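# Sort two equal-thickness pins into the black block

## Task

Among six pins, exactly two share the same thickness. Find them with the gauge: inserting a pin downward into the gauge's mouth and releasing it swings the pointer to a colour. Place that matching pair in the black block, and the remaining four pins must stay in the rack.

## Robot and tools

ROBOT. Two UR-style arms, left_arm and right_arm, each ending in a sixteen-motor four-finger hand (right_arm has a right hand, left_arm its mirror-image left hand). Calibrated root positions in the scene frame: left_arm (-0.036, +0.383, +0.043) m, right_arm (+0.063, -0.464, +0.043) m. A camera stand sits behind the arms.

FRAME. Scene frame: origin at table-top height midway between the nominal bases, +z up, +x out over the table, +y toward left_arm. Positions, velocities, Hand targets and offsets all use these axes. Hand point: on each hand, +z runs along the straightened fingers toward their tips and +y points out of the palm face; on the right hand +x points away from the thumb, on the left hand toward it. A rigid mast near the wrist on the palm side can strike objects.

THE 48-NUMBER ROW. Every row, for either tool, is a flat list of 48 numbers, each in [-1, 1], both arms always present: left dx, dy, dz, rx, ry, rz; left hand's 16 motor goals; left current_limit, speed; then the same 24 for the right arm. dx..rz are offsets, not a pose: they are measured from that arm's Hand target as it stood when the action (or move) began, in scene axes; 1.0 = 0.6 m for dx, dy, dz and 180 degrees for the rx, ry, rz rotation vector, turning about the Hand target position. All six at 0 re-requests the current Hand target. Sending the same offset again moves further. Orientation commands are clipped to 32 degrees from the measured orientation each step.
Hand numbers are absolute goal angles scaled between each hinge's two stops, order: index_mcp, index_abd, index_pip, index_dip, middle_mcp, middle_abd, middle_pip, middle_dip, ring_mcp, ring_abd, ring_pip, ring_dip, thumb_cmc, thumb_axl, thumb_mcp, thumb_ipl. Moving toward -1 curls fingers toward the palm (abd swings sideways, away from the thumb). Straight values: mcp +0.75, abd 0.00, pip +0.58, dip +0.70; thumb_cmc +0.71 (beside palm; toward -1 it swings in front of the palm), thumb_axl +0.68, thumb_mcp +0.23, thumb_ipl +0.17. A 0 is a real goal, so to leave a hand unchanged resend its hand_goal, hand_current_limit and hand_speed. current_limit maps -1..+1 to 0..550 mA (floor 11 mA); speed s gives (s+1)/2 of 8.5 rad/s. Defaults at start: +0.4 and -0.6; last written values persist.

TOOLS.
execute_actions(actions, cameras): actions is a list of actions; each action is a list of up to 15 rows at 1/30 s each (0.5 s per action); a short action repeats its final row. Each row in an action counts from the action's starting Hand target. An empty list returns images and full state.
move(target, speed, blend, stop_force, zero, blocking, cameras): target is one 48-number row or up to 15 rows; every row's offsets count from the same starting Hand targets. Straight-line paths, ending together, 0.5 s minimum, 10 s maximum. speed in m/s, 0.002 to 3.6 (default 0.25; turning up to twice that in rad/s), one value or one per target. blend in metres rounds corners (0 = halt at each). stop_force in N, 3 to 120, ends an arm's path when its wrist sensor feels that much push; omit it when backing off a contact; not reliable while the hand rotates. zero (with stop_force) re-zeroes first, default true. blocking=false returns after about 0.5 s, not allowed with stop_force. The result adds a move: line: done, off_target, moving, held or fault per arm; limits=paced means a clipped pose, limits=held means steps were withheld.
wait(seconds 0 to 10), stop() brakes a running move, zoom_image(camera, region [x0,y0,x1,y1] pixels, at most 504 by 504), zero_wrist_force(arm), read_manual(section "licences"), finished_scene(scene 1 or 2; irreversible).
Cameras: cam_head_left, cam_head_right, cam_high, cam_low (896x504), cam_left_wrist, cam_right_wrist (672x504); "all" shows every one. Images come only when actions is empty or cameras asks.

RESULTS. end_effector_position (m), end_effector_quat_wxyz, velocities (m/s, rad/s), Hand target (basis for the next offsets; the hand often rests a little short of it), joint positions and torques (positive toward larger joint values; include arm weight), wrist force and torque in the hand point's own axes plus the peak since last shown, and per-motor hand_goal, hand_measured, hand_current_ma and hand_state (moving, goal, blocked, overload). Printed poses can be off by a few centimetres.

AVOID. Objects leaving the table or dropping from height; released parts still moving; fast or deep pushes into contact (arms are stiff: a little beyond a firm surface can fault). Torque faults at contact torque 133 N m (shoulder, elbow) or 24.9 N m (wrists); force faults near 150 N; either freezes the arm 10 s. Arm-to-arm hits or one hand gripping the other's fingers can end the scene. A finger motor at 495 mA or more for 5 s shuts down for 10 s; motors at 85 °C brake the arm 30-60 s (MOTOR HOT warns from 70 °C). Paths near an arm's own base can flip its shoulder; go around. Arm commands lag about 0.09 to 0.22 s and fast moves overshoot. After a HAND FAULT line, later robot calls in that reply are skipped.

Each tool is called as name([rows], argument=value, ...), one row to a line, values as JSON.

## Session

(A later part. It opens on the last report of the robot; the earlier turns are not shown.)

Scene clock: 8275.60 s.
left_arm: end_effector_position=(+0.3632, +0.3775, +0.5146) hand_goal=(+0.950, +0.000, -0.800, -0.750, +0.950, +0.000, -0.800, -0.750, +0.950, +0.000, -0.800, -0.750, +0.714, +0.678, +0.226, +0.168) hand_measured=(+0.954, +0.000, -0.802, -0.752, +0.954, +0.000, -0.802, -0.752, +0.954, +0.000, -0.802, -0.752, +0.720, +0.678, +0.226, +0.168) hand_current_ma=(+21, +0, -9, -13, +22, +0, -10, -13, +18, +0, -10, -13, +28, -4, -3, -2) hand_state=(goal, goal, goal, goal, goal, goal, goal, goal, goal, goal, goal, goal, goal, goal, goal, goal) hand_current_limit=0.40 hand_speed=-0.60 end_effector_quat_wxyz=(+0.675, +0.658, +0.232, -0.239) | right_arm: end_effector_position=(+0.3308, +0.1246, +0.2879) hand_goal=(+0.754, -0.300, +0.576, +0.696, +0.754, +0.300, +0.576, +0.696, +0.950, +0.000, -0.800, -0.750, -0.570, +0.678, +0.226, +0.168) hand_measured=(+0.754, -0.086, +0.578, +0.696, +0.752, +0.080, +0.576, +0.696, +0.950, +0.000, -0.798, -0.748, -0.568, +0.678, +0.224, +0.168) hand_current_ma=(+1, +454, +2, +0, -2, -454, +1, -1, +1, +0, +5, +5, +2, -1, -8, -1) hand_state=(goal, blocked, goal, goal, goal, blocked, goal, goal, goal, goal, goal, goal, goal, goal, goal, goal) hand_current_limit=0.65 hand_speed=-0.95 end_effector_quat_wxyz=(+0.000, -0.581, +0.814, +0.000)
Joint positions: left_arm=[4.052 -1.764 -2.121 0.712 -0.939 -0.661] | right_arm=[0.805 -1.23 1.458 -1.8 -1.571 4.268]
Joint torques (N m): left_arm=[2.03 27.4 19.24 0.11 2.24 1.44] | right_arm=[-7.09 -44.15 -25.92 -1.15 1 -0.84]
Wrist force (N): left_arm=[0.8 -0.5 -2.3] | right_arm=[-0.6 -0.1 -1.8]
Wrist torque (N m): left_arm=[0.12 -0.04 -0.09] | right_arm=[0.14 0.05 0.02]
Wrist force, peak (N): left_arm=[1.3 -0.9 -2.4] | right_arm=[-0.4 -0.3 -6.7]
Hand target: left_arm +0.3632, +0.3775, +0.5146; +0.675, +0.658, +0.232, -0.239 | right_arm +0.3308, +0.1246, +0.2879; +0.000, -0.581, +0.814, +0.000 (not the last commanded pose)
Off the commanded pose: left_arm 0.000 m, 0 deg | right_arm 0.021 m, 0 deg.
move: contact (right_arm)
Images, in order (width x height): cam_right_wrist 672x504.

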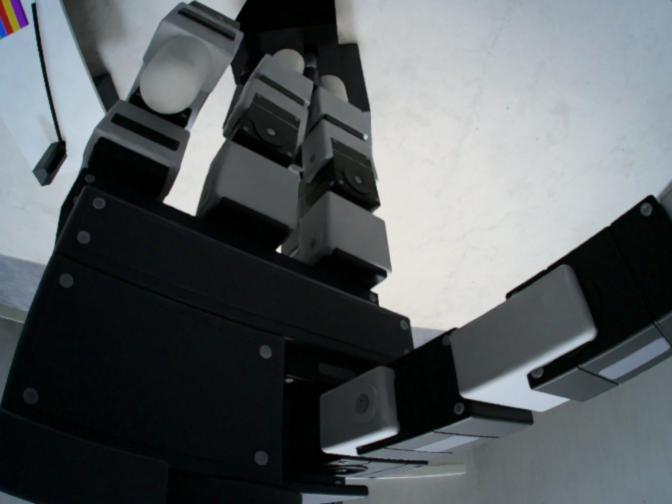

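move(target=[0,0,0,0,0,0,0.95,0,-0.8,-0.75,0.95,0,-0.8,-0.75,0.95,0,-0.8,-0.75,0.714,0.678,0.226,0.168,0.4,-0.6,0.0017,0.0003,0.003,0,0,0,0.754,-0.3,0.576,0.696,0.754,0.3,0.576,0.696,0.95,0,-0.8,-0.75,-0.571,0.678,0.226,0.168,0.65,-0.95], speed=0.03)

move(target=[0,0,0,0,0,0,0.95,0,-0.8,-0.75,0.95,0,-0.8,-0.75,0.95,0,-0.8,-0.75,0.714,0.678,0.226,0.168,0.4,-0.6,0,0,-0.038,0,0,0,0.754,-0.3,0.576,0.696,0.754,0.3,0.576,0.696,0.95,0,-0.8,-0.75,-0.571,0.678,0.226,0.168,0.65,-0.95], speed=0.01, stop_force=4, cameras=["cam_right_wrist"])

zoom_image(camera="cam_right_wrist", region=[280, 10, 350, 80])

Scene clock: 8315.90 s.
left_arm: end_effector_position=(+0.3632, +0.3775, +0.5146) hand_goal=(+0.950, +0.000, -0.800, -0.750, +0.950, +0.000, -0.800, -0.750, +0.950, +0.000, -0.800, -0.750, +0.714, +0.678, +0.226, +0.168) hand_measured=(+0.954, +0.000, -0.802, -0.752, +0.954, +0.000, -0.802, -0.752, +0.954, +0.000, -0.802, -0.752, +0.720, +0.678, +0.226, +0.168) hand_current_ma=(+21, +0, -9, -13, +22, +0, -10, -13, +18, +0, -10, -13, +28, -4, -3, -2) hand_state=(goal, goal, goal, goal, goal, goal, goal, goal, goal, goal, goal, goal, goal, goal, goal, goal) hand_current_limit=0.40 hand_speed=-0.60 end_effector_quat_wxyz=(+0.675, +0.658, +0.232, -0.239) | right_arm: end_effector_position=(+0.3317, +0.1247, +0.2896) hand_goal=(+0.754, -0.300, +0.576, +0.696, +0.754, +0.300, +0.576, +0.696, +0.950, +0.000, -0.800, -0.750, -0.570, +0.678, +0.226, +0.168) hand_measured=(+0.754, -0.086, +0.578, +0.696, +0.752, +0.080, +0.576, +0.696, +0.950, +0.000, -0.798, -0.748, -0.568, +0.678, +0.224, +0.168) hand_current_ma=(+1, +454, +2, +0, -2, -454, +1, -1, +1, +0, +5, +5, +2, -1, -8, -1) hand_state=(goal, blocked, goal, goal, goal, blocked, goal, goal, goal, goal, goal, goal, goal, goal, goal, goal) hand_current_limit=0.65 hand_speed=-0.95 end_effector_quat_wxyz=(+0.000, -0.581, +0.814, +0.000)
Joint positions: left_arm=[4.052 -1.764 -2.121 0.712 -0.939 -0.661] | right_arm=[0.804 -1.229 1.453 -1.795 -1.571 4.267]
Joint torques (N m): left_arm=[2.22 27.3 19.54 0.08 2.11 1.5] | right_arm=[-10.82 -26.69 -25.65 -1.26 1.19 -1.19]
Wrist force (N): left_arm=[1.0 -1.1 -2.4] | right_arm=[-0.6 -0.1 -2.0]
Wrist torque (N m): left_arm=[0.06 -0.07 -0.05] | right_arm=[0.16 0.05 0.02]
Wrist force, peak (N): left_arm=[0.9 -0.8 -2.6] | right_arm=[-0.9 0.0 -2.3]
Hand target: left_arm +0.3632, +0.3775, +0.5146; +0.675, +0.658, +0.232, -0.239 | right_arm +0.3318, +0.1248, +0.2897; +0.000, -0.581, +0.814, +0.000
Off the commanded pose: left_arm 0.000 m, 0 deg | right_arm 0.000 m, 0 deg.
move: done

Scene clock: 8317.47 s.
left_arm: end_effector_position=(+0.3632, +0.3775, +0.5146) hand_goal=(+0.950, +0.000, -0.800, -0.750, +0.950, +0.000, -0.800, -0.750, +0.950, +0.000, -0.800, -0.750, +0.714, +0.678, +0.226, +0.168) hand_measured=(+0.954, +0.000, -0.802, -0.752, +0.954, +0.000, -0.802, -0.752, +0.954, +0.000, -0.802, -0.752, +0.720, +0.678, +0.226, +0.168) hand_current_ma=(+21, +0, -9, -13, +22, +0, -10, -13, +18, +0, -10, -13, +28, -4, -3, -2) hand_state=(goal, goal, goal, goal, goal, goal, goal, goal, goal, goal, goal, goal, goal, goal, goal, goal) hand_current_limit=0.40 hand_speed=-0.60 end_effector_quat_wxyz=(+0.675, +0.658, +0.232, -0.239) | right_arm: end_effector_position=(+0.3318, +0.1248, +0.2876) hand_goal=(+0.754, -0.300, +0.576, +0.696, +0.754, +0.300, +0.576, +0.696, +0.950, +0.000, -0.800, -0.750, -0.570, +0.678, +0.226, +0.168) hand_measured=(+0.754, -0.086, +0.578, +0.696, +0.752, +0.080, +0.576, +0.696, +0.950, +0.000, -0.798, -0.748, -0.568, +0.678, +0.224, +0.168) hand_current_ma=(+1, +454, +2, +0, -2, -454, +1, -1, +1, +0, +5, +5, +2, -1, -8, -1) hand_state=(goal, blocked, goal, goal, goal, blocked, goal, goal, goal, goal, goal, goal, goal, goal, goal, goal) hand_current_limit=0.65 hand_speed=-0.95 end_effector_quat_wxyz=(+0.000, -0.581, +0.814, +0.000)
Joint positions: left_arm=[4.052 -1.764 -2.121 0.712 -0.939 -0.661] | right_arm=[0.804 -1.228 1.456 -1.8 -1.571 4.267]
Joint torques (N m): left_arm=[1.96 27.15 19.2 0.04 2.08 1.43] | right_arm=[-7.94 -42.84 -24.39 -0.92 1.1 -1.18]
Wrist force (N): left_arm=[0.9 -0.5 -2.2] | right_arm=[-0.7 -0.1 -4.6]
Wrist torque (N m): left_arm=[0.11 -0.05 -0.08] | right_arm=[0.38 0.08 0.01]
Wrist force, peak (N): left_arm=[1.2 -0.9 -2.4] | right_arm=[0.1 -0.5 -13.3]
Hand target: left_arm +0.3632, +0.3775, +0.5146; +0.675, +0.658, +0.232, -0.239 | right_arm +0.3318, +0.1248, +0.2876; +0.000, -0.581, +0.814, +0.000 (not the last commanded pose)
Off the commanded pose: left_arm 0.000 m, 0 deg | right_arm 0.021 m, 0 deg.
move: contact (right_arm)
Images, in order (width x height): cam_right_wrist 672x504.

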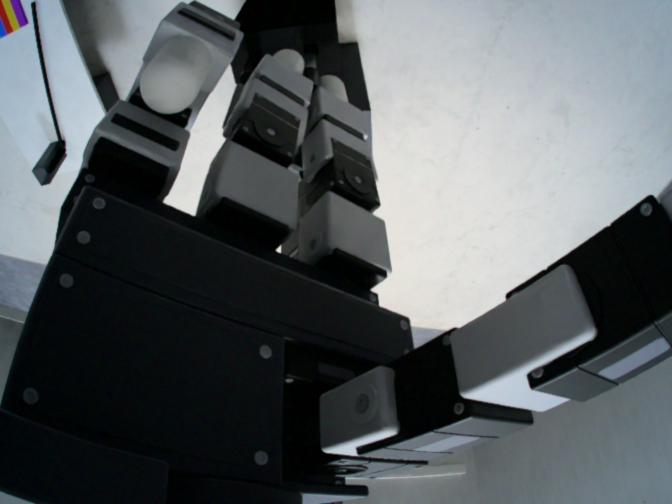

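Scaled by 7.200 from the camera's 672x504 image, which has a finer 960x720 frame.

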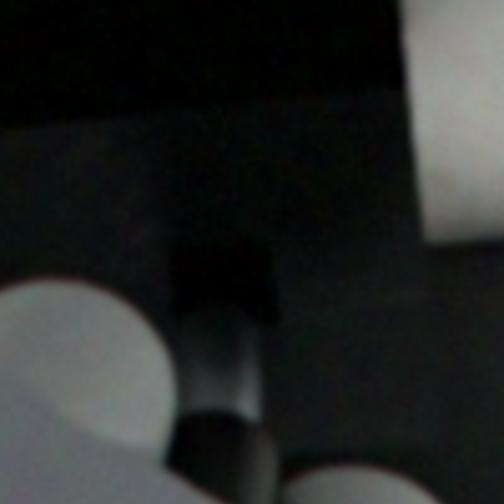

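move(target=[0,0,0,0,0,0,0.95,0,-0.8,-0.75,0.95,0,-0.8,-0.75,0.95,0,-0.8,-0.75,0.714,0.678,0.226,0.168,0.4,-0.6,-0.0035,-0.0012,0.004,0,0,0,0.754,-0.3,0.576,0.696,0.754,0.3,0.576,0.696,0.95,0,-0.8,-0.75,-0.571,0.678,0.226,0.168,0.65,-0.95], speed=0.03)

move(target=[0,0,0,0,0,0,0.95,0,-0.8,-0.75,0.95,0,-0.8,-0.75,0.95,0,-0.8,-0.75,0.714,0.678,0.226,0.168,0.4,-0.6,0,0,-0.038,0,0,0,0.754,-0.3,0.576,0.696,0.754,0.3,0.576,0.696,0.95,0,-0.8,-0.75,-0.571,0.678,0.226,0.168,0.65,-0.95], speed=0.008, stop_force=3, cameras=["cam_right_wrist"])

zoom_image(camera="cam_right_wrist", region=[280, 10, 350, 80])

Scene clock: 8323.40 s.
left_arm: end_effector_position=(+0.3632, +0.3775, +0.5146) hand_goal=(+0.950, +0.000, -0.800, -0.750, +0.950, +0.000, -0.800, -0.750, +0.950, +0.000, -0.800, -0.750, +0.714, +0.678, +0.226, +0.168) hand_measured=(+0.954, +0.000, -0.802, -0.752, +0.954, +0.000, -0.802, -0.752, +0.954, +0.000, -0.802, -0.752, +0.720, +0.678, +0.226, +0.168) hand_current_ma=(+21, +0, -9, -13, +22, +0, -10, -13, +18, +0, -10, -13, +28, -4, -3, -2) hand_state=(goal, goal, goal, goal, goal, goal, goal, goal, goal, goal, goal, goal, goal, goal, goal, goal) hand_current_limit=0.40 hand_speed=-0.60 end_effector_quat_wxyz=(+0.675, +0.658, +0.232, -0.239) | right_arm: end_effector_position=(+0.3299, +0.1241, +0.2898) hand_goal=(+0.754, -0.300, +0.576, +0.696, +0.754, +0.300, +0.576, +0.696, +0.950, +0.000, -0.800, -0.750, -0.570, +0.678, +0.226, +0.168) hand_measured=(+0.754, -0.086, +0.578, +0.696, +0.752, +0.080, +0.576, +0.696, +0.950, +0.000, -0.798, -0.748, -0.568, +0.678, +0.224, +0.168) hand_current_ma=(+1, +454, +2, +0, -2, -454, +1, -1, +1, +0, +5, +5, +2, -1, -8, -1) hand_state=(goal, blocked, goal, goal, goal, blocked, goal, goal, goal, goal, goal, goal, goal, goal, goal, goal) hand_current_limit=0.65 hand_speed=-0.95 end_effector_quat_wxyz=(+0.000, -0.581, +0.814, +0.000)
Joint positions: left_arm=[4.052 -1.764 -2.121 0.712 -0.939 -0.661] | right_arm=[0.806 -1.233 1.457 -1.796 -1.571 4.268]
Joint torques (N m): left_arm=[1.94 27.05 20.05 0.05 2.24 1.56] | right_arm=[10.93 -44.03 -14.63 -1.27 1.15 1.13]
Wrist force (N): left_arm=[0.8 -0.4 -2.1] | right_arm=[-0.6 0.0 -1.8]
Wrist torque (N m): left_arm=[0.12 -0.03 -0.09] | right_arm=[0.15 0.04 -0.09]
Wrist force, peak (N): left_arm=[1.2 -0.9 -2.5] | right_arm=[-0.7 -0.4 -5.2]
Hand target: left_arm +0.3632, +0.3775, +0.5146; +0.675, +0.658, +0.232, -0.239 | right_arm +0.3297, +0.1240, +0.2900; +0.000, -0.581, +0.814, +0.000
Off the commanded pose: left_arm 0.000 m, 0 deg | right_arm 0.000 m, 0 deg.
move: done

Scene clock: 8325.07 s.
left_arm: end_effector_position=(+0.3632, +0.3775, +0.5146) hand_goal=(+0.950, +0.000, -0.800, -0.750, +0.950, +0.000, -0.800, -0.750, +0.950, +0.000, -0.800, -0.750, +0.714, +0.678, +0.226, +0.168) hand_measured=(+0.954, +0.000, -0.802, -0.752, +0.954, +0.000, -0.802, -0.752, +0.954, +0.000, -0.802, -0.752, +0.720, +0.678, +0.226, +0.168) hand_current_ma=(+21, +0, -9, -13, +22, +0, -10, -13, +18, +0, -10, -13, +28, -4, -3, -2) hand_state=(goal, goal, goal, goal, goal, goal, goal, goal, goal, goal, goal, goal, goal, goal, goal, goal) hand_current_limit=0.40 hand_speed=-0.60 end_effector_quat_wxyz=(+0.675, +0.658, +0.232, -0.239) | right_arm: end_effector_position=(+0.3297, +0.1240, +0.2875) hand_goal=(+0.754, -0.300, +0.576, +0.696, +0.754, +0.300, +0.576, +0.696, +0.950, +0.000, -0.800, -0.750, -0.570, +0.678, +0.226, +0.168) hand_measured=(+0.754, -0.086, +0.578, +0.696, +0.752, +0.080, +0.576, +0.696, +0.950, +0.000, -0.798, -0.748, -0.568, +0.678, +0.224, +0.168) hand_current_ma=(+1, +454, +2, +0, -4, -454, +0, -1, +1, +0, +5, +5, +2, -1, -8, -1) hand_state=(goal, blocked, goal, goal, goal, blocked, goal, goal, goal, goal, goal, goal, goal, goal, goal, goal) hand_current_limit=0.65 hand_speed=-0.95 end_effector_quat_wxyz=(+0.000, -0.581, +0.814, +0.000)
Joint positions: left_arm=[4.052 -1.764 -2.121 0.712 -0.939 -0.661] | right_arm=[0.806 -1.232 1.462 -1.802 -1.571 4.268]
Joint torques (N m): left_arm=[2.36 27.07 20.46 0.21 2.37 1.64] | right_arm=[9.95 -42.86 -25.59 -0.99 0.88 1.18]
Wrist force (N): left_arm=[0.9 -0.6 -2.4] | right_arm=[-0.6 0.0 -4.5]
Wrist torque (N m): left_arm=[0.13 -0.06 -0.06] | right_arm=[0.33 0.08 -0.12]
Wrist force, peak (N): left_arm=[0.9 -0.8 -2.6] | right_arm=[0.0 0.2 -10.9]
Hand target: left_arm +0.3632, +0.3775, +0.5146; +0.675, +0.658, +0.232, -0.239 | right_arm +0.3297, +0.1240, +0.2875; +0.000, -0.581, +0.814, +0.000 (not the last commanded pose)
Off the commanded pose: left_arm 0.000 m, 0 deg | right_arm 0.020 m, 0 deg.
move: contact (right_arm)
Images, in order (width x height): cam_right_wrist 672x504.

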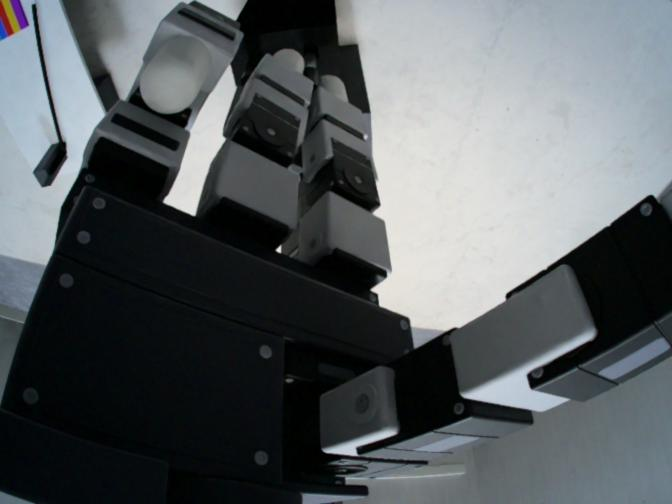

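Scaled by 7.200 from the camera's 672x504 image, which has a finer 960x720 frame.

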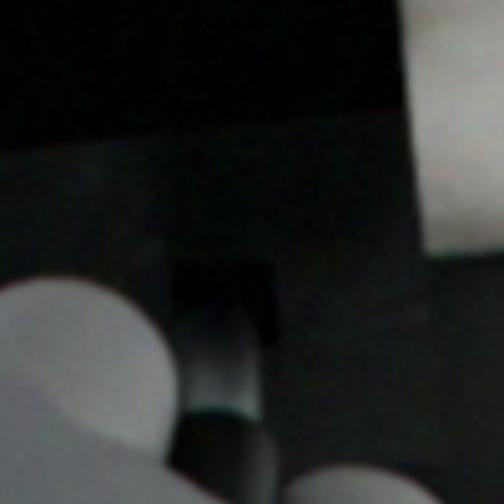

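move(target=[0,0,0,0,0,0,0.95,0,-0.8,-0.75,0.95,0,-0.8,-0.75,0.95,0,-0.8,-0.75,0.714,0.678,0.226,0.168,0.4,-0.6,0.0016,-0.0017,0.004,0,0,0,0.754,-0.3,0.576,0.696,0.754,0.3,0.576,0.696,0.95,0,-0.8,-0.75,-0.571,0.678,0.226,0.168,0.65,-0.95], speed=0.03)

move(target=[0,0,0,0,0,0,0.95,0,-0.8,-0.75,0.95,0,-0.8,-0.75,0.95,0,-0.8,-0.75,0.714,0.678,0.226,0.168,0.4,-0.6,0,0,-0.038,0,0,0,0.754,-0.3,0.576,0.696,0.754,0.3,0.576,0.696,0.95,0,-0.8,-0.75,-0.571,0.678,0.226,0.168,0.65,-0.95], speed=0.008, stop_force=3, cameras=["cam_right_wrist"])

zoom_image(camera="cam_right_wrist", region=[280, 10, 350, 80])

Scene clock: 8332.50 s.
left_arm: end_effector_position=(+0.3632, +0.3775, +0.5146) hand_goal=(+0.950, +0.000, -0.800, -0.750, +0.950, +0.000, -0.800, -0.750, +0.950, +0.000, -0.800, -0.750, +0.714, +0.678, +0.226, +0.168) hand_measured=(+0.954, +0.000, -0.802, -0.752, +0.954, +0.000, -0.802, -0.752, +0.954, +0.000, -0.802, -0.752, +0.720, +0.678, +0.226, +0.168) hand_current_ma=(+21, +0, -9, -13, +22, +0, -10, -13, +18, +0, -10, -13, +28, -4, -3, -2) hand_state=(goal, goal, goal, goal, goal, goal, goal, goal, goal, goal, goal, goal, goal, goal, goal, goal) hand_current_limit=0.40 hand_speed=-0.60 end_effector_quat_wxyz=(+0.675, +0.658, +0.232, -0.239) | right_arm: end_effector_position=(+0.3306, +0.1231, +0.2897) hand_goal=(+0.754, -0.300, +0.576, +0.696, +0.754, +0.300, +0.576, +0.696, +0.950, +0.000, -0.800, -0.750, -0.570, +0.678, +0.226, +0.168) hand_measured=(+0.754, -0.086, +0.578, +0.696, +0.752, +0.080, +0.576, +0.696, +0.950, +0.000, -0.798, -0.748, -0.568, +0.678, +0.224, +0.168) hand_current_ma=(+1, +454, +2, +0, -4, -454, +0, -1, +1, +0, +5, +5, +2, -1, -8, -1) hand_state=(goal, blocked, goal, goal, goal, blocked, goal, goal, goal, goal, goal, goal, goal, goal, goal, goal) hand_current_limit=0.65 hand_speed=-0.95 end_effector_quat_wxyz=(+0.000, -0.581, +0.814, +0.000)
Joint positions: left_arm=[4.052 -1.764 -2.121 0.712 -0.939 -0.661] | right_arm=[0.804 -1.234 1.459 -1.797 -1.571 4.266]
Joint torques (N m): left_arm=[1.9 28.12 21.55 0.01 2.15 1.43] | right_arm=[-11.26 -44.27 -26.73 -1.37 0.97 -1.42]
Wrist force (N): left_arm=[1.1 -0.8 -2.2] | right_arm=[-1.0 0.0 -1.9]
Wrist torque (N m): left_arm=[0.08 -0.08 -0.05] | right_arm=[0.16 0.10 -0.01]
Wrist force, peak (N): left_arm=[1.2 -0.7 -2.5] | right_arm=[-0.5 0.0 -4.6]
Hand target: left_arm +0.3632, +0.3775, +0.5146; +0.675, +0.658, +0.232, -0.239 | right_arm +0.3307, +0.1230, +0.2899; +0.000, -0.581, +0.814, +0.000
Off the commanded pose: left_arm 0.000 m, 0 deg | right_arm 0.000 m, 0 deg.
move: done

Scene clock: 8334.17 s.
left_arm: end_effector_position=(+0.3632, +0.3775, +0.5146) hand_goal=(+0.950, +0.000, -0.800, -0.750, +0.950, +0.000, -0.800, -0.750, +0.950, +0.000, -0.800, -0.750, +0.714, +0.678, +0.226, +0.168) hand_measured=(+0.954, +0.000, -0.802, -0.752, +0.954, +0.000, -0.802, -0.752, +0.954, +0.000, -0.802, -0.752, +0.720, +0.678, +0.226, +0.168) hand_current_ma=(+21, +0, -9, -13, +22, +0, -10, -13, +18, +0, -10, -13, +28, -4, -3, -2) hand_state=(goal, goal, goal, goal, goal, goal, goal, goal, goal, goal, goal, goal, goal, goal, goal, goal) hand_current_limit=0.40 hand_speed=-0.60 end_effector_quat_wxyz=(+0.675, +0.658, +0.232, -0.239) | right_arm: end_effector_position=(+0.3307, +0.1230, +0.2875) hand_goal=(+0.754, -0.300, +0.576, +0.696, +0.754, +0.300, +0.576, +0.696, +0.950, +0.000, -0.800, -0.750, -0.570, +0.678, +0.226, +0.168) hand_measured=(+0.754, -0.086, +0.578, +0.696, +0.752, +0.080, +0.576, +0.696, +0.950, +0.000, -0.798, -0.748, -0.568, +0.678, +0.224, +0.168) hand_current_ma=(+1, +454, +2, +0, -5, -454, +0, -1, +1, +0, +5, +5, +2, -1, -8, -1) hand_state=(goal, blocked, goal, goal, goal, blocked, goal, goal, goal, goal, goal, goal, goal, goal, goal, goal) hand_current_limit=0.65 hand_speed=-0.95 end_effector_quat_wxyz=(+0.001, -0.581, +0.814, +0.000)
Joint positions: left_arm=[4.052 -1.764 -2.121 0.712 -0.939 -0.661] | right_arm=[0.804 -1.233 1.463 -1.802 -1.571 4.266]
Joint torques (N m): left_arm=[1.44 27.46 20.79 0.01 2.4 1.56] | right_arm=[-9.03 -43.19 -24.84 -1.06 0.96 -1.25]
Wrist force (N): left_arm=[1.1 -0.6 -2.2] | right_arm=[-0.9 0.0 -4.4]
Wrist torque (N m): left_arm=[0.10 -0.08 -0.05] | right_arm=[0.34 0.12 0.00]
Wrist force, peak (N): left_arm=[0.9 -0.8 -2.6] | right_arm=[-0.1 0.1 -11.2]
Hand target: left_arm +0.3632, +0.3775, +0.5146; +0.675, +0.658, +0.232, -0.239 | right_arm +0.3307, +0.1230, +0.2876; +0.001, -0.581, +0.814, +0.000 (not the last commanded pose)
Off the commanded pose: left_arm 0.000 m, 0 deg | right_arm 0.020 m, 0 deg.
move: contact (right_arm)
Images, in order (width x height): cam_right_wrist 672x504.

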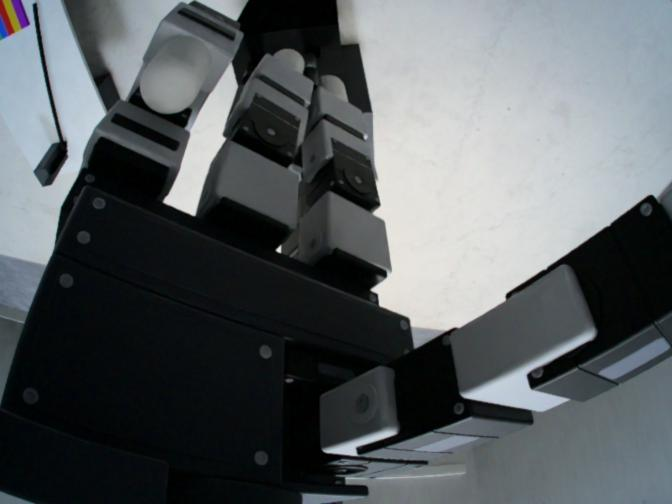

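Scaled by 7.200 from the camera's 672x504 image, which has a finer 960x720 frame.

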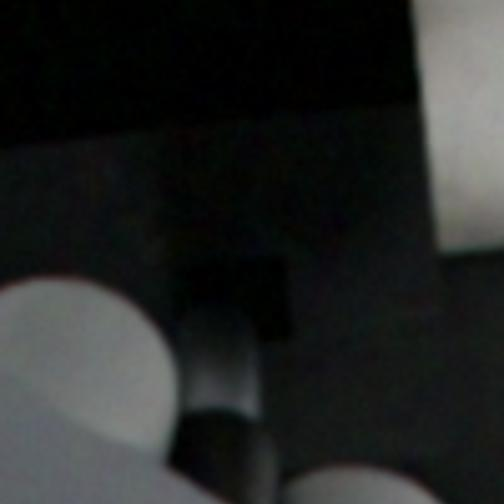

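execute_actions(actions=[])

zoom_image(camera="cam_left_wrist", region=[220, 160, 320, 260])

zoom_image(camera="cam_head_left", region=[400, 180, 500, 260])

zoom_image(camera="cam_head_right", region=[400, 180, 500, 260])

zoom_image(camera="cam_low", region=[440, 190, 560, 290])

Scene clock: 8379.33 s.
left_arm: end_effector_position=(+0.3632, +0.3775, +0.5146) hand_goal=(+0.950, +0.000, -0.800, -0.750, +0.950, +0.000, -0.800, -0.750, +0.950, +0.000, -0.800, -0.750, +0.714, +0.678, +0.226, +0.168) hand_measured=(+0.954, +0.000, -0.802, -0.752, +0.954, +0.000, -0.802, -0.752, +0.954, +0.000, -0.802, -0.752, +0.720, +0.678, +0.226, +0.168) hand_current_ma=(+21, +0, -9, -13, +22, +0, -10, -13, +18, +0, -10, -13, +28, -4, -3, -2) hand_state=(goal, goal, goal, goal, goal, goal, goal, goal, goal, goal, goal, goal, goal, goal, goal, goal) hand_current_limit=0.40 hand_speed=-0.60 end_effector_quat_wxyz=(+0.675, +0.658, +0.232, -0.239) | right_arm: end_effector_position=(+0.3307, +0.1230, +0.2876) hand_goal=(+0.754, -0.300, +0.576, +0.696, +0.754, +0.300, +0.576, +0.696, +0.950, +0.000, -0.800, -0.750, -0.570, +0.678, +0.226, +0.168) hand_measured=(+0.754, -0.086, +0.578, +0.696, +0.752, +0.080, +0.576, +0.696, +0.950, +0.000, -0.798, -0.748, -0.568, +0.678, +0.224, +0.168) hand_current_ma=(+1, +454, +2, +0, -5, -454, +0, -1, +1, +0, +5, +5, +2, -1, -8, -1) hand_state=(goal, blocked, goal, goal, goal, blocked, goal, goal, goal, goal, goal, goal, goal, goal, goal, goal) hand_current_limit=0.65 hand_speed=-0.95 end_effector_quat_wxyz=(+0.001, -0.581, +0.814, +0.000)
Joint positions: left_arm=[4.052 -1.764 -2.121 0.712 -0.939 -0.661] | right_arm=[0.804 -1.233 1.463 -1.802 -1.571 4.266]
Joint velocities: within noise
Joint torques (N m): left_arm=[1.51 27.78 20.14 -0.02 2.15 1.37] | right_arm=[-8.14 -42.35 -26.14 -1.79 1.04 -0.72]
Motor temperatures (°C): left_arm=[27 29 25 29 32 30] | right_arm=[26 30 30 36 37 34]
Wrist force (N): left_arm=[0.9 -0.6 -2.1] | right_arm=[-0.5 0.0 -4.5]
Wrist torque (N m): left_arm=[0.09 -0.05 -0.07] | right_arm=[0.34 0.07 0.03]
Wrist force, peak (N): left_arm=[1.0 -0.7 -2.6] | right_arm=[-0.6 0.0 -4.6]
Hand target: left_arm +0.3632, +0.3775, +0.5146; +0.675, +0.658, +0.232, -0.239 | right_arm +0.3307, +0.1230, +0.2876; +0.001, -0.581, +0.814, +0.000 (not the last commanded pose)
Off the commanded pose: left_arm 0.000 m, 0 deg | right_arm 0.020 m, 0 deg.

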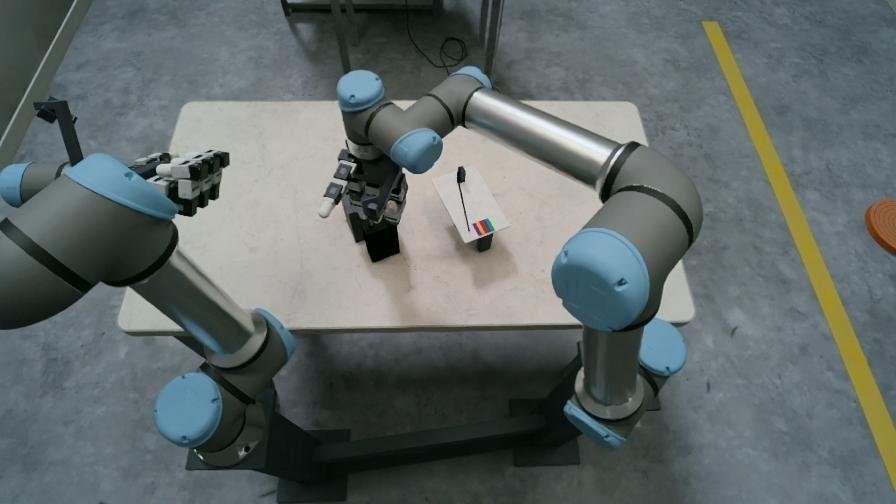

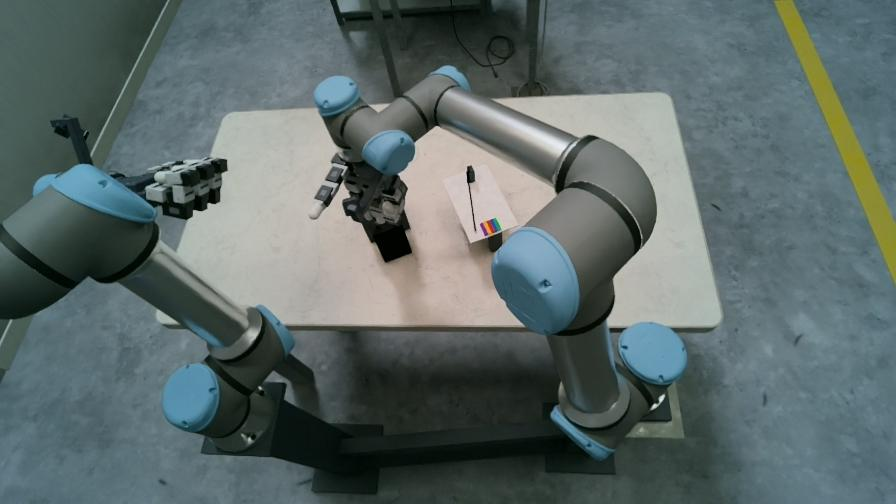

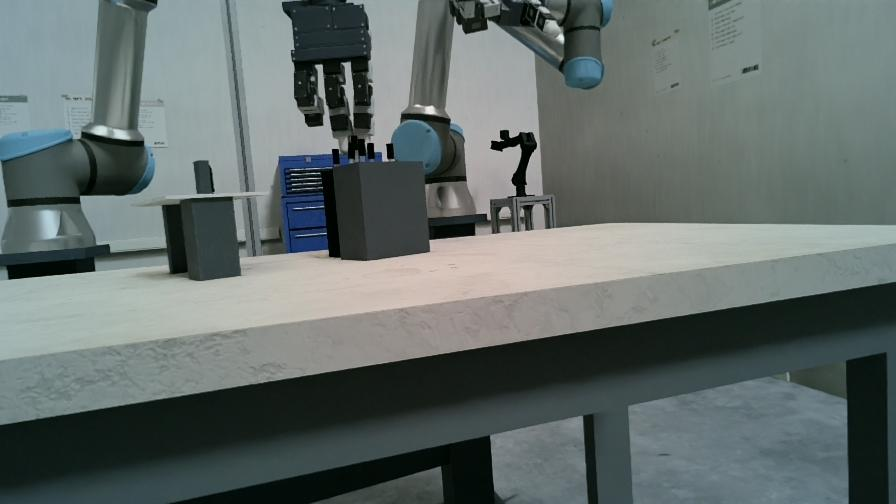

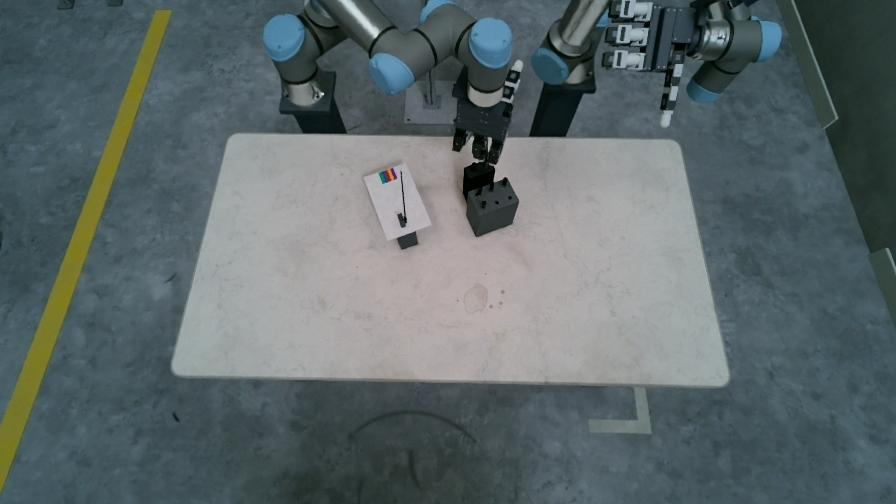

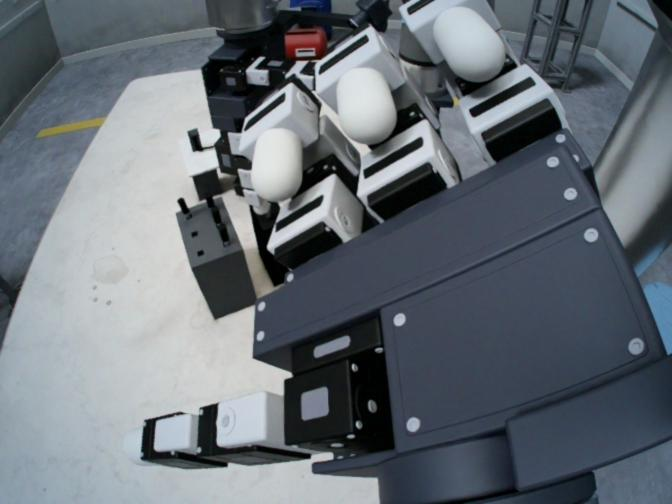

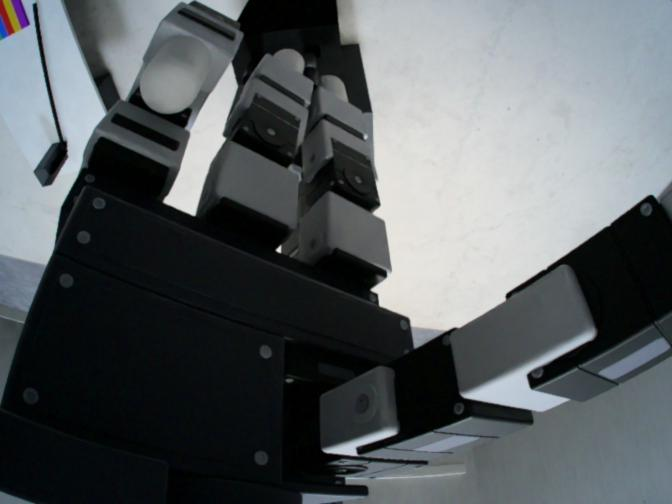

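Scaled by 5.040 from the camera's 672x504 image, which has a finer 960x720 frame.

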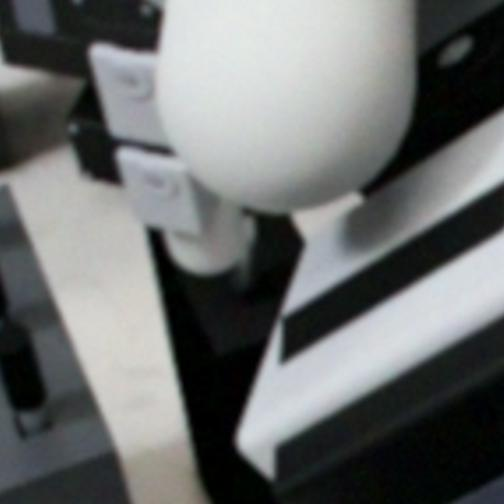

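Scaled by 5.040.

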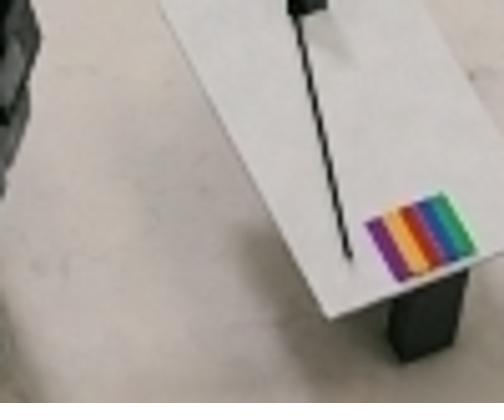

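Scaled by 5.040.

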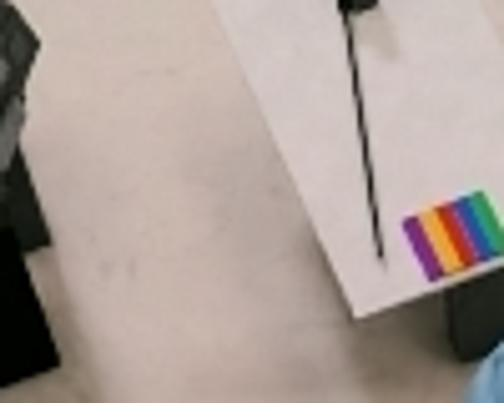

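Scaled by 4.200.

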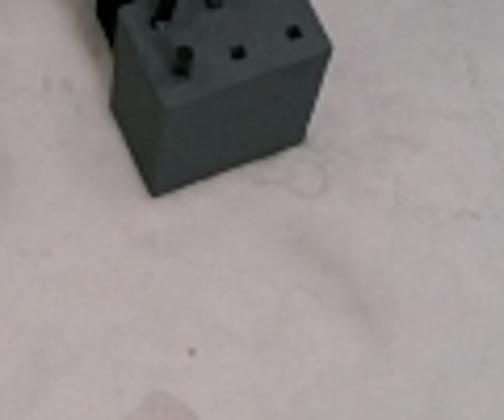

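zoom_image(camera="cam_left_wrist", region=[252, 196, 288, 232])

zoom_image(camera="cam_low", region=[455, 140, 505, 190])

zoom_image(camera="cam_high", region=[325, 130, 400, 180])

Scaled by 14.000 from the camera's 672x504 image, which has a finer 960x720 frame.

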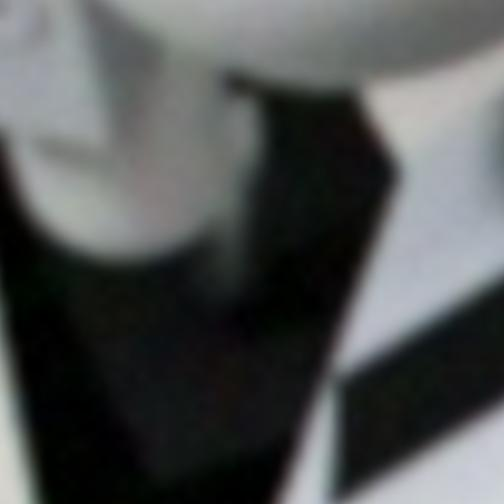

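Scaled by 10.080.

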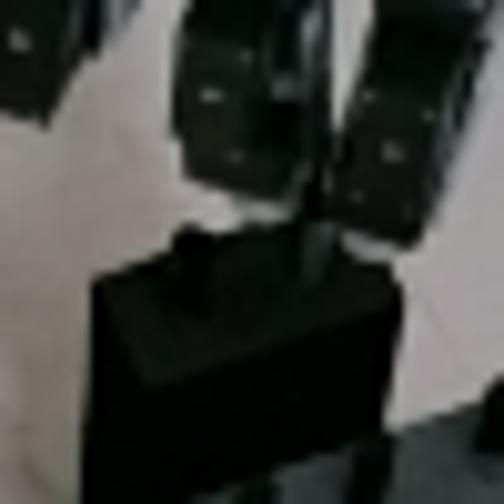

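Scaled by 6.720.

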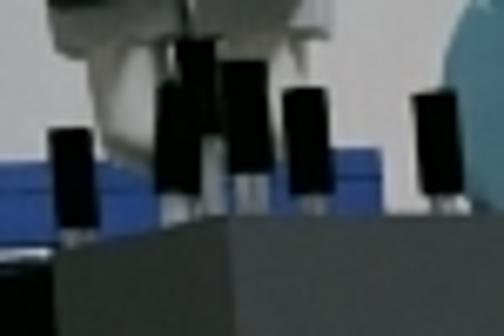

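move(target=[0,0,0,0,0,0,0.95,0,-0.8,-0.75,0.95,0,-0.8,-0.75,0.95,0,-0.8,-0.75,0.714,0.678,0.226,0.168,0.4,-0.6,-0.0036,0.0001,0.004,0,0,0,0.754,-0.3,0.576,0.696,0.754,0.3,0.576,0.696,0.95,0,-0.8,-0.75,-0.571,0.678,0.226,0.168,0.65,-0.95], speed=0.03)

move(target=[0,0,0,0,0,0,0.95,0,-0.8,-0.75,0.95,0,-0.8,-0.75,0.95,0,-0.8,-0.75,0.714,0.678,0.226,0.168,0.4,-0.6,0,0,-0.038,0,0,0,0.754,-0.3,0.576,0.696,0.754,0.3,0.576,0.696,0.95,0,-0.8,-0.75,-0.571,0.678,0.226,0.168,0.65,-0.95], speed=0.008, stop_force=3, cameras=["cam_right_wrist"])

zoom_image(camera="cam_right_wrist", region=[280, 10, 350, 80])

Scene clock: 8392.37 s.
left_arm: end_effector_position=(+0.3632, +0.3775, +0.5146) hand_goal=(+0.950, +0.000, -0.800, -0.750, +0.950, +0.000, -0.800, -0.750, +0.950, +0.000, -0.800, -0.750, +0.714, +0.678, +0.226, +0.168) hand_measured=(+0.954, +0.000, -0.802, -0.752, +0.954, +0.000, -0.802, -0.752, +0.954, +0.000, -0.802, -0.752, +0.720, +0.678, +0.226, +0.168) hand_current_ma=(+21, +0, -9, -13, +22, +0, -10, -13, +18, +0, -10, -13, +28, -4, -3, -2) hand_state=(goal, goal, goal, goal, goal, goal, goal, goal, goal, goal, goal, goal, goal, goal, goal, goal) hand_current_limit=0.40 hand_speed=-0.60 end_effector_quat_wxyz=(+0.675, +0.658, +0.232, -0.239) | right_arm: end_effector_position=(+0.3287, +0.1231, +0.2898) hand_goal=(+0.754, -0.300, +0.576, +0.696, +0.754, +0.300, +0.576, +0.696, +0.950, +0.000, -0.800, -0.750, -0.570, +0.678, +0.226, +0.168) hand_measured=(+0.754, -0.086, +0.578, +0.696, +0.752, +0.080, +0.576, +0.696, +0.950, +0.000, -0.798, -0.748, -0.568, +0.678, +0.224, +0.168) hand_current_ma=(+1, +454, +2, +0, -5, -454, +0, -1, +1, +0, +5, +5, +2, -1, -8, -1) hand_state=(goal, blocked, goal, goal, goal, blocked, goal, goal, goal, goal, goal, goal, goal, goal, goal, goal) hand_current_limit=0.65 hand_speed=-0.95 end_effector_quat_wxyz=(+0.001, -0.581, +0.814, +0.000)
Joint positions: left_arm=[4.052 -1.764 -2.121 0.712 -0.939 -0.661] | right_arm=[0.806 -1.237 1.462 -1.798 -1.571 4.268]
Joint torques (N m): left_arm=[1.77 27.64 20.11 -0.11 2.2 1.57] | right_arm=[12.06 -43.71 -25.42 -1.05 0.98 1.26]
Wrist force (N): left_arm=[1.1 -0.9 -2.4] | right_arm=[-0.8 -0.2 -1.9]
Wrist torque (N m): left_arm=[0.08 -0.07 -0.06] | right_arm=[0.13 0.08 -0.14]
Wrist force, peak (N): left_arm=[1.1 -0.8 -2.5] | right_arm=[-0.7 0.1 -4.7]
Hand target: left_arm +0.3632, +0.3775, +0.5146; +0.675, +0.658, +0.232, -0.239 | right_arm +0.3285, +0.1231, +0.2900; +0.001, -0.581, +0.814, +0.000
Off the commanded pose: left_arm 0.000 m, 0 deg | right_arm 0.000 m, 0 deg.
move: done

Scene clock: 8394.13 s.
left_arm: end_effector_position=(+0.3632, +0.3775, +0.5146) hand_goal=(+0.950, +0.000, -0.800, -0.750, +0.950, +0.000, -0.800, -0.750, +0.950, +0.000, -0.800, -0.750, +0.714, +0.678, +0.226, +0.168) hand_measured=(+0.954, +0.000, -0.802, -0.752, +0.954, +0.000, -0.802, -0.752, +0.954, +0.000, -0.802, -0.752, +0.720, +0.678, +0.226, +0.168) hand_current_ma=(+21, +0, -9, -13, +22, +0, -10, -13, +18, +0, -10, -13, +28, -4, -3, -2) hand_state=(goal, goal, goal, goal, goal, goal, goal, goal, goal, goal, goal, goal, goal, goal, goal, goal) hand_current_limit=0.40 hand_speed=-0.60 end_effector_quat_wxyz=(+0.675, +0.658, +0.232, -0.239) | right_arm: end_effector_position=(+0.3285, +0.1231, +0.2861) hand_goal=(+0.754, -0.300, +0.576, +0.696, +0.754, +0.300, +0.576, +0.696, +0.950, +0.000, -0.800, -0.750, -0.570, +0.678, +0.226, +0.168) hand_measured=(+0.754, -0.086, +0.576, +0.696, +0.752, +0.080, +0.576, +0.696, +0.950, +0.000, -0.798, -0.748, -0.568, +0.678, +0.224, +0.168) hand_current_ma=(+0, +454, +1, +0, -6, -454, +0, -1, +1, +0, +5, +5, +2, -1, -8, -1) hand_state=(goal, blocked, goal, goal, goal, blocked, goal, goal, goal, goal, goal, goal, goal, goal, goal, goal) hand_current_limit=0.65 hand_speed=-0.95 end_effector_quat_wxyz=(+0.001, -0.581, +0.814, +0.000)
Joint positions: left_arm=[4.052 -1.764 -2.121 0.712 -0.939 -0.661] | right_arm=[0.806 -1.235 1.47 -1.807 -1.571 4.269]
Joint torques (N m): left_arm=[1.33 26.9 19.63 0.11 2.12 1.51] | right_arm=[8.7 -44.27 -27.2 -1.33 0.78 1.1]
Wrist force (N): left_arm=[0.8 -0.7 -2.2] | right_arm=[-0.8 0.0 -1.9]
Wrist torque (N m): left_arm=[0.08 -0.03 -0.09] | right_arm=[0.15 0.06 -0.13]
Wrist force, peak (N): left_arm=[1.4 -0.8 -2.3] | right_arm=[-1.1 0.1 -7.0]
Hand target: left_arm +0.3632, +0.3775, +0.5146; +0.675, +0.658, +0.232, -0.239 | right_arm +0.3285, +0.1231, +0.2861; +0.001, -0.581, +0.814, +0.000 (not the last commanded pose)
Off the commanded pose: left_arm 0.000 m, 0 deg | right_arm 0.019 m, 0 deg.
move: contact (right_arm)
Images, in order (width x height): cam_right_wrist 672x504.

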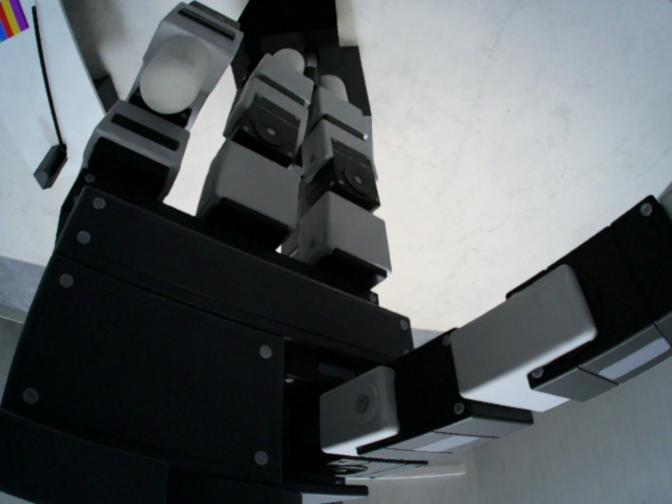

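Scaled by 7.200 from the camera's 672x504 image, which has a finer 960x720 frame.

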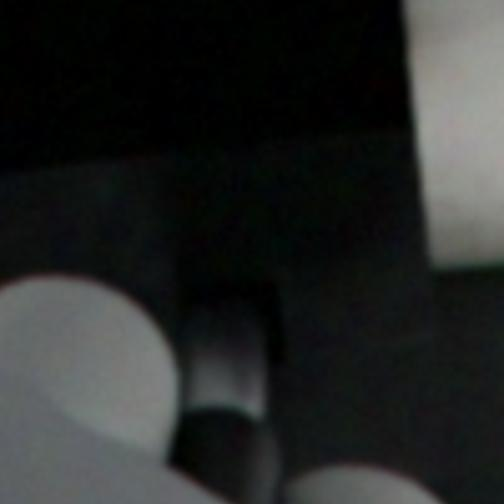

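move(target=[0,0,0,0,0,0,0.95,0,-0.8,-0.75,0.95,0,-0.8,-0.75,0.95,0,-0.8,-0.75,0.714,0.678,0.226,0.168,0.4,-0.6,-0.0016,0.0004,0.004,0,0,0,0.754,-0.3,0.576,0.696,0.754,0.3,0.576,0.696,0.95,0,-0.8,-0.75,-0.571,0.678,0.226,0.168,0.65,-0.95], speed=0.03)

move(target=[0,0,0,0,0,0,0.95,0,-0.8,-0.75,0.95,0,-0.8,-0.75,0.95,0,-0.8,-0.75,0.714,0.678,0.226,0.168,0.4,-0.6,0,0,-0.036,0,0,0,0.754,-0.3,0.576,0.696,0.754,0.3,0.576,0.696,0.95,0,-0.8,-0.75,-0.571,0.678,0.226,0.168,0.65,-0.95], speed=0.008, stop_force=4, cameras=["cam_right_wrist"])

zoom_image(camera="cam_right_wrist", region=[280, 10, 350, 80])

Scene clock: 8400.53 s.
left_arm: end_effector_position=(+0.3632, +0.3775, +0.5146) hand_goal=(+0.950, +0.000, -0.800, -0.750, +0.950, +0.000, -0.800, -0.750, +0.950, +0.000, -0.800, -0.750, +0.714, +0.678, +0.226, +0.168) hand_measured=(+0.954, +0.000, -0.802, -0.752, +0.954, +0.000, -0.802, -0.752, +0.954, +0.000, -0.802, -0.752, +0.720, +0.678, +0.226, +0.168) hand_current_ma=(+21, +0, -9, -13, +22, +0, -10, -13, +18, +0, -10, -13, +28, -4, -3, -2) hand_state=(goal, goal, goal, goal, goal, goal, goal, goal, goal, goal, goal, goal, goal, goal, goal, goal) hand_current_limit=0.40 hand_speed=-0.60 end_effector_quat_wxyz=(+0.675, +0.658, +0.232, -0.239) | right_arm: end_effector_position=(+0.3276, +0.1233, +0.2883) hand_goal=(+0.754, -0.300, +0.576, +0.696, +0.754, +0.300, +0.576, +0.696, +0.950, +0.000, -0.800, -0.750, -0.570, +0.678, +0.226, +0.168) hand_measured=(+0.754, -0.086, +0.576, +0.696, +0.752, +0.080, +0.576, +0.696, +0.950, +0.000, -0.798, -0.748, -0.568, +0.678, +0.224, +0.168) hand_current_ma=(+0, +454, +1, +0, -6, -454, +0, -1, +1, +0, +5, +5, +2, -1, -8, -1) hand_state=(goal, blocked, goal, goal, goal, blocked, goal, goal, goal, goal, goal, goal, goal, goal, goal, goal) hand_current_limit=0.65 hand_speed=-0.95 end_effector_quat_wxyz=(+0.001, -0.581, +0.814, +0.000)
Joint positions: left_arm=[4.052 -1.764 -2.121 0.712 -0.939 -0.661] | right_arm=[0.808 -1.237 1.466 -1.802 -1.571 4.27]
Joint torques (N m): left_arm=[2.67 27.4 20.04 0.19 2.24 1.47] | right_arm=[10.41 -43.72 -27.67 -1.18 0.54 1.09]
Wrist force (N): left_arm=[0.9 -0.7 -2.0] | right_arm=[-0.7 0.0 -1.7]
Wrist torque (N m): left_arm=[0.08 -0.04 -0.07] | right_arm=[0.14 0.06 -0.12]
Wrist force, peak (N): left_arm=[1.2 -0.8 -2.4] | right_arm=[-1.1 0.0 -2.2]
Hand target: left_arm +0.3632, +0.3775, +0.5146; +0.675, +0.658, +0.232, -0.239 | right_arm +0.3276, +0.1233, +0.2885; +0.001, -0.581, +0.814, +0.000
Off the commanded pose: left_arm 0.000 m, 0 deg | right_arm 0.000 m, 0 deg.
move: done

Scene clock: 8404.20 s.
left_arm: end_effector_position=(+0.3632, +0.3775, +0.5146) hand_goal=(+0.950, +0.000, -0.800, -0.750, +0.950, +0.000, -0.800, -0.750, +0.950, +0.000, -0.800, -0.750, +0.714, +0.678, +0.226, +0.168) hand_measured=(+0.954, +0.000, -0.802, -0.752, +0.954, +0.000, -0.802, -0.752, +0.954, +0.000, -0.802, -0.752, +0.720, +0.678, +0.226, +0.168) hand_current_ma=(+21, +0, -9, -13, +22, +0, -10, -13, +18, +0, -10, -13, +28, -4, -3, -2) hand_state=(goal, goal, goal, goal, goal, goal, goal, goal, goal, goal, goal, goal, goal, goal, goal, goal) hand_current_limit=0.40 hand_speed=-0.60 end_effector_quat_wxyz=(+0.675, +0.658, +0.232, -0.239) | right_arm: end_effector_position=(+0.3276, +0.1233, +0.2669) hand_goal=(+0.754, -0.300, +0.576, +0.696, +0.754, +0.300, +0.576, +0.696, +0.950, +0.000, -0.800, -0.750, -0.570, +0.678, +0.226, +0.168) hand_measured=(+0.754, -0.086, +0.576, +0.696, +0.752, +0.080, +0.576, +0.696, +0.950, +0.000, -0.798, -0.748, -0.568, +0.678, +0.224, +0.168) hand_current_ma=(+0, +454, +1, +0, -6, -454, +0, -1, +1, +0, +5, +5, +2, -1, -8, -1) hand_state=(goal, blocked, goal, goal, goal, blocked, goal, goal, goal, goal, goal, goal, goal, goal, goal, goal) hand_current_limit=0.65 hand_speed=-0.95 end_effector_quat_wxyz=(+0.001, -0.581, +0.814, +0.000)
Joint positions: left_arm=[4.052 -1.764 -2.121 0.712 -0.939 -0.661] | right_arm=[0.808 -1.224 1.505 -1.853 -1.571 4.27]
Joint torques (N m): left_arm=[2.21 27.38 19.77 -0.05 2.29 1.45] | right_arm=[10.97 -27.97 -15.1 -4.01 -1.09 1.08]
Wrist force (N): left_arm=[1.1 -0.8 -2.3] | right_arm=[-0.8 -0.1 -1.8]
Wrist torque (N m): left_arm=[0.09 -0.07 -0.05] | right_arm=[0.16 0.09 -0.15]
Wrist force, peak (N): left_arm=[1.1 -0.9 -2.5] | right_arm=[-0.9 0.0 -2.4]
Hand target: left_arm +0.3632, +0.3775, +0.5146; +0.675, +0.658, +0.232, -0.239 | right_arm +0.3276, +0.1233, +0.2669; +0.001, -0.581, +0.814, +0.000
Off the commanded pose: left_arm 0.000 m, 0 deg | right_arm 0.000 m, 0 deg.
move: done
Images, in order (width x height): cam_right_wrist 672x504.

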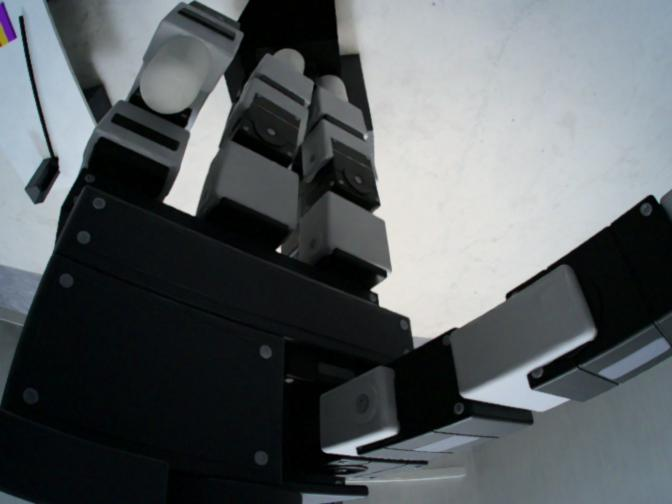

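Scaled by 7.200 from the camera's 672x504 image, which has a finer 960x720 frame.

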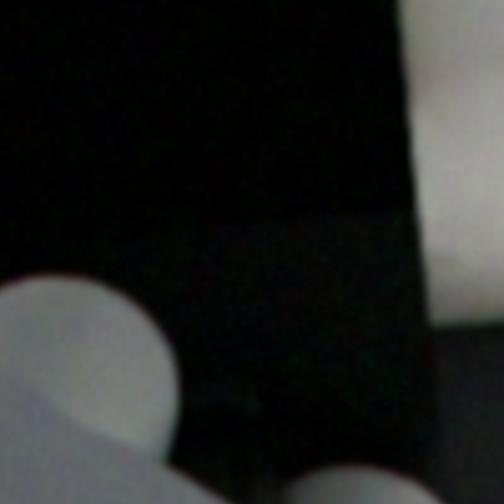

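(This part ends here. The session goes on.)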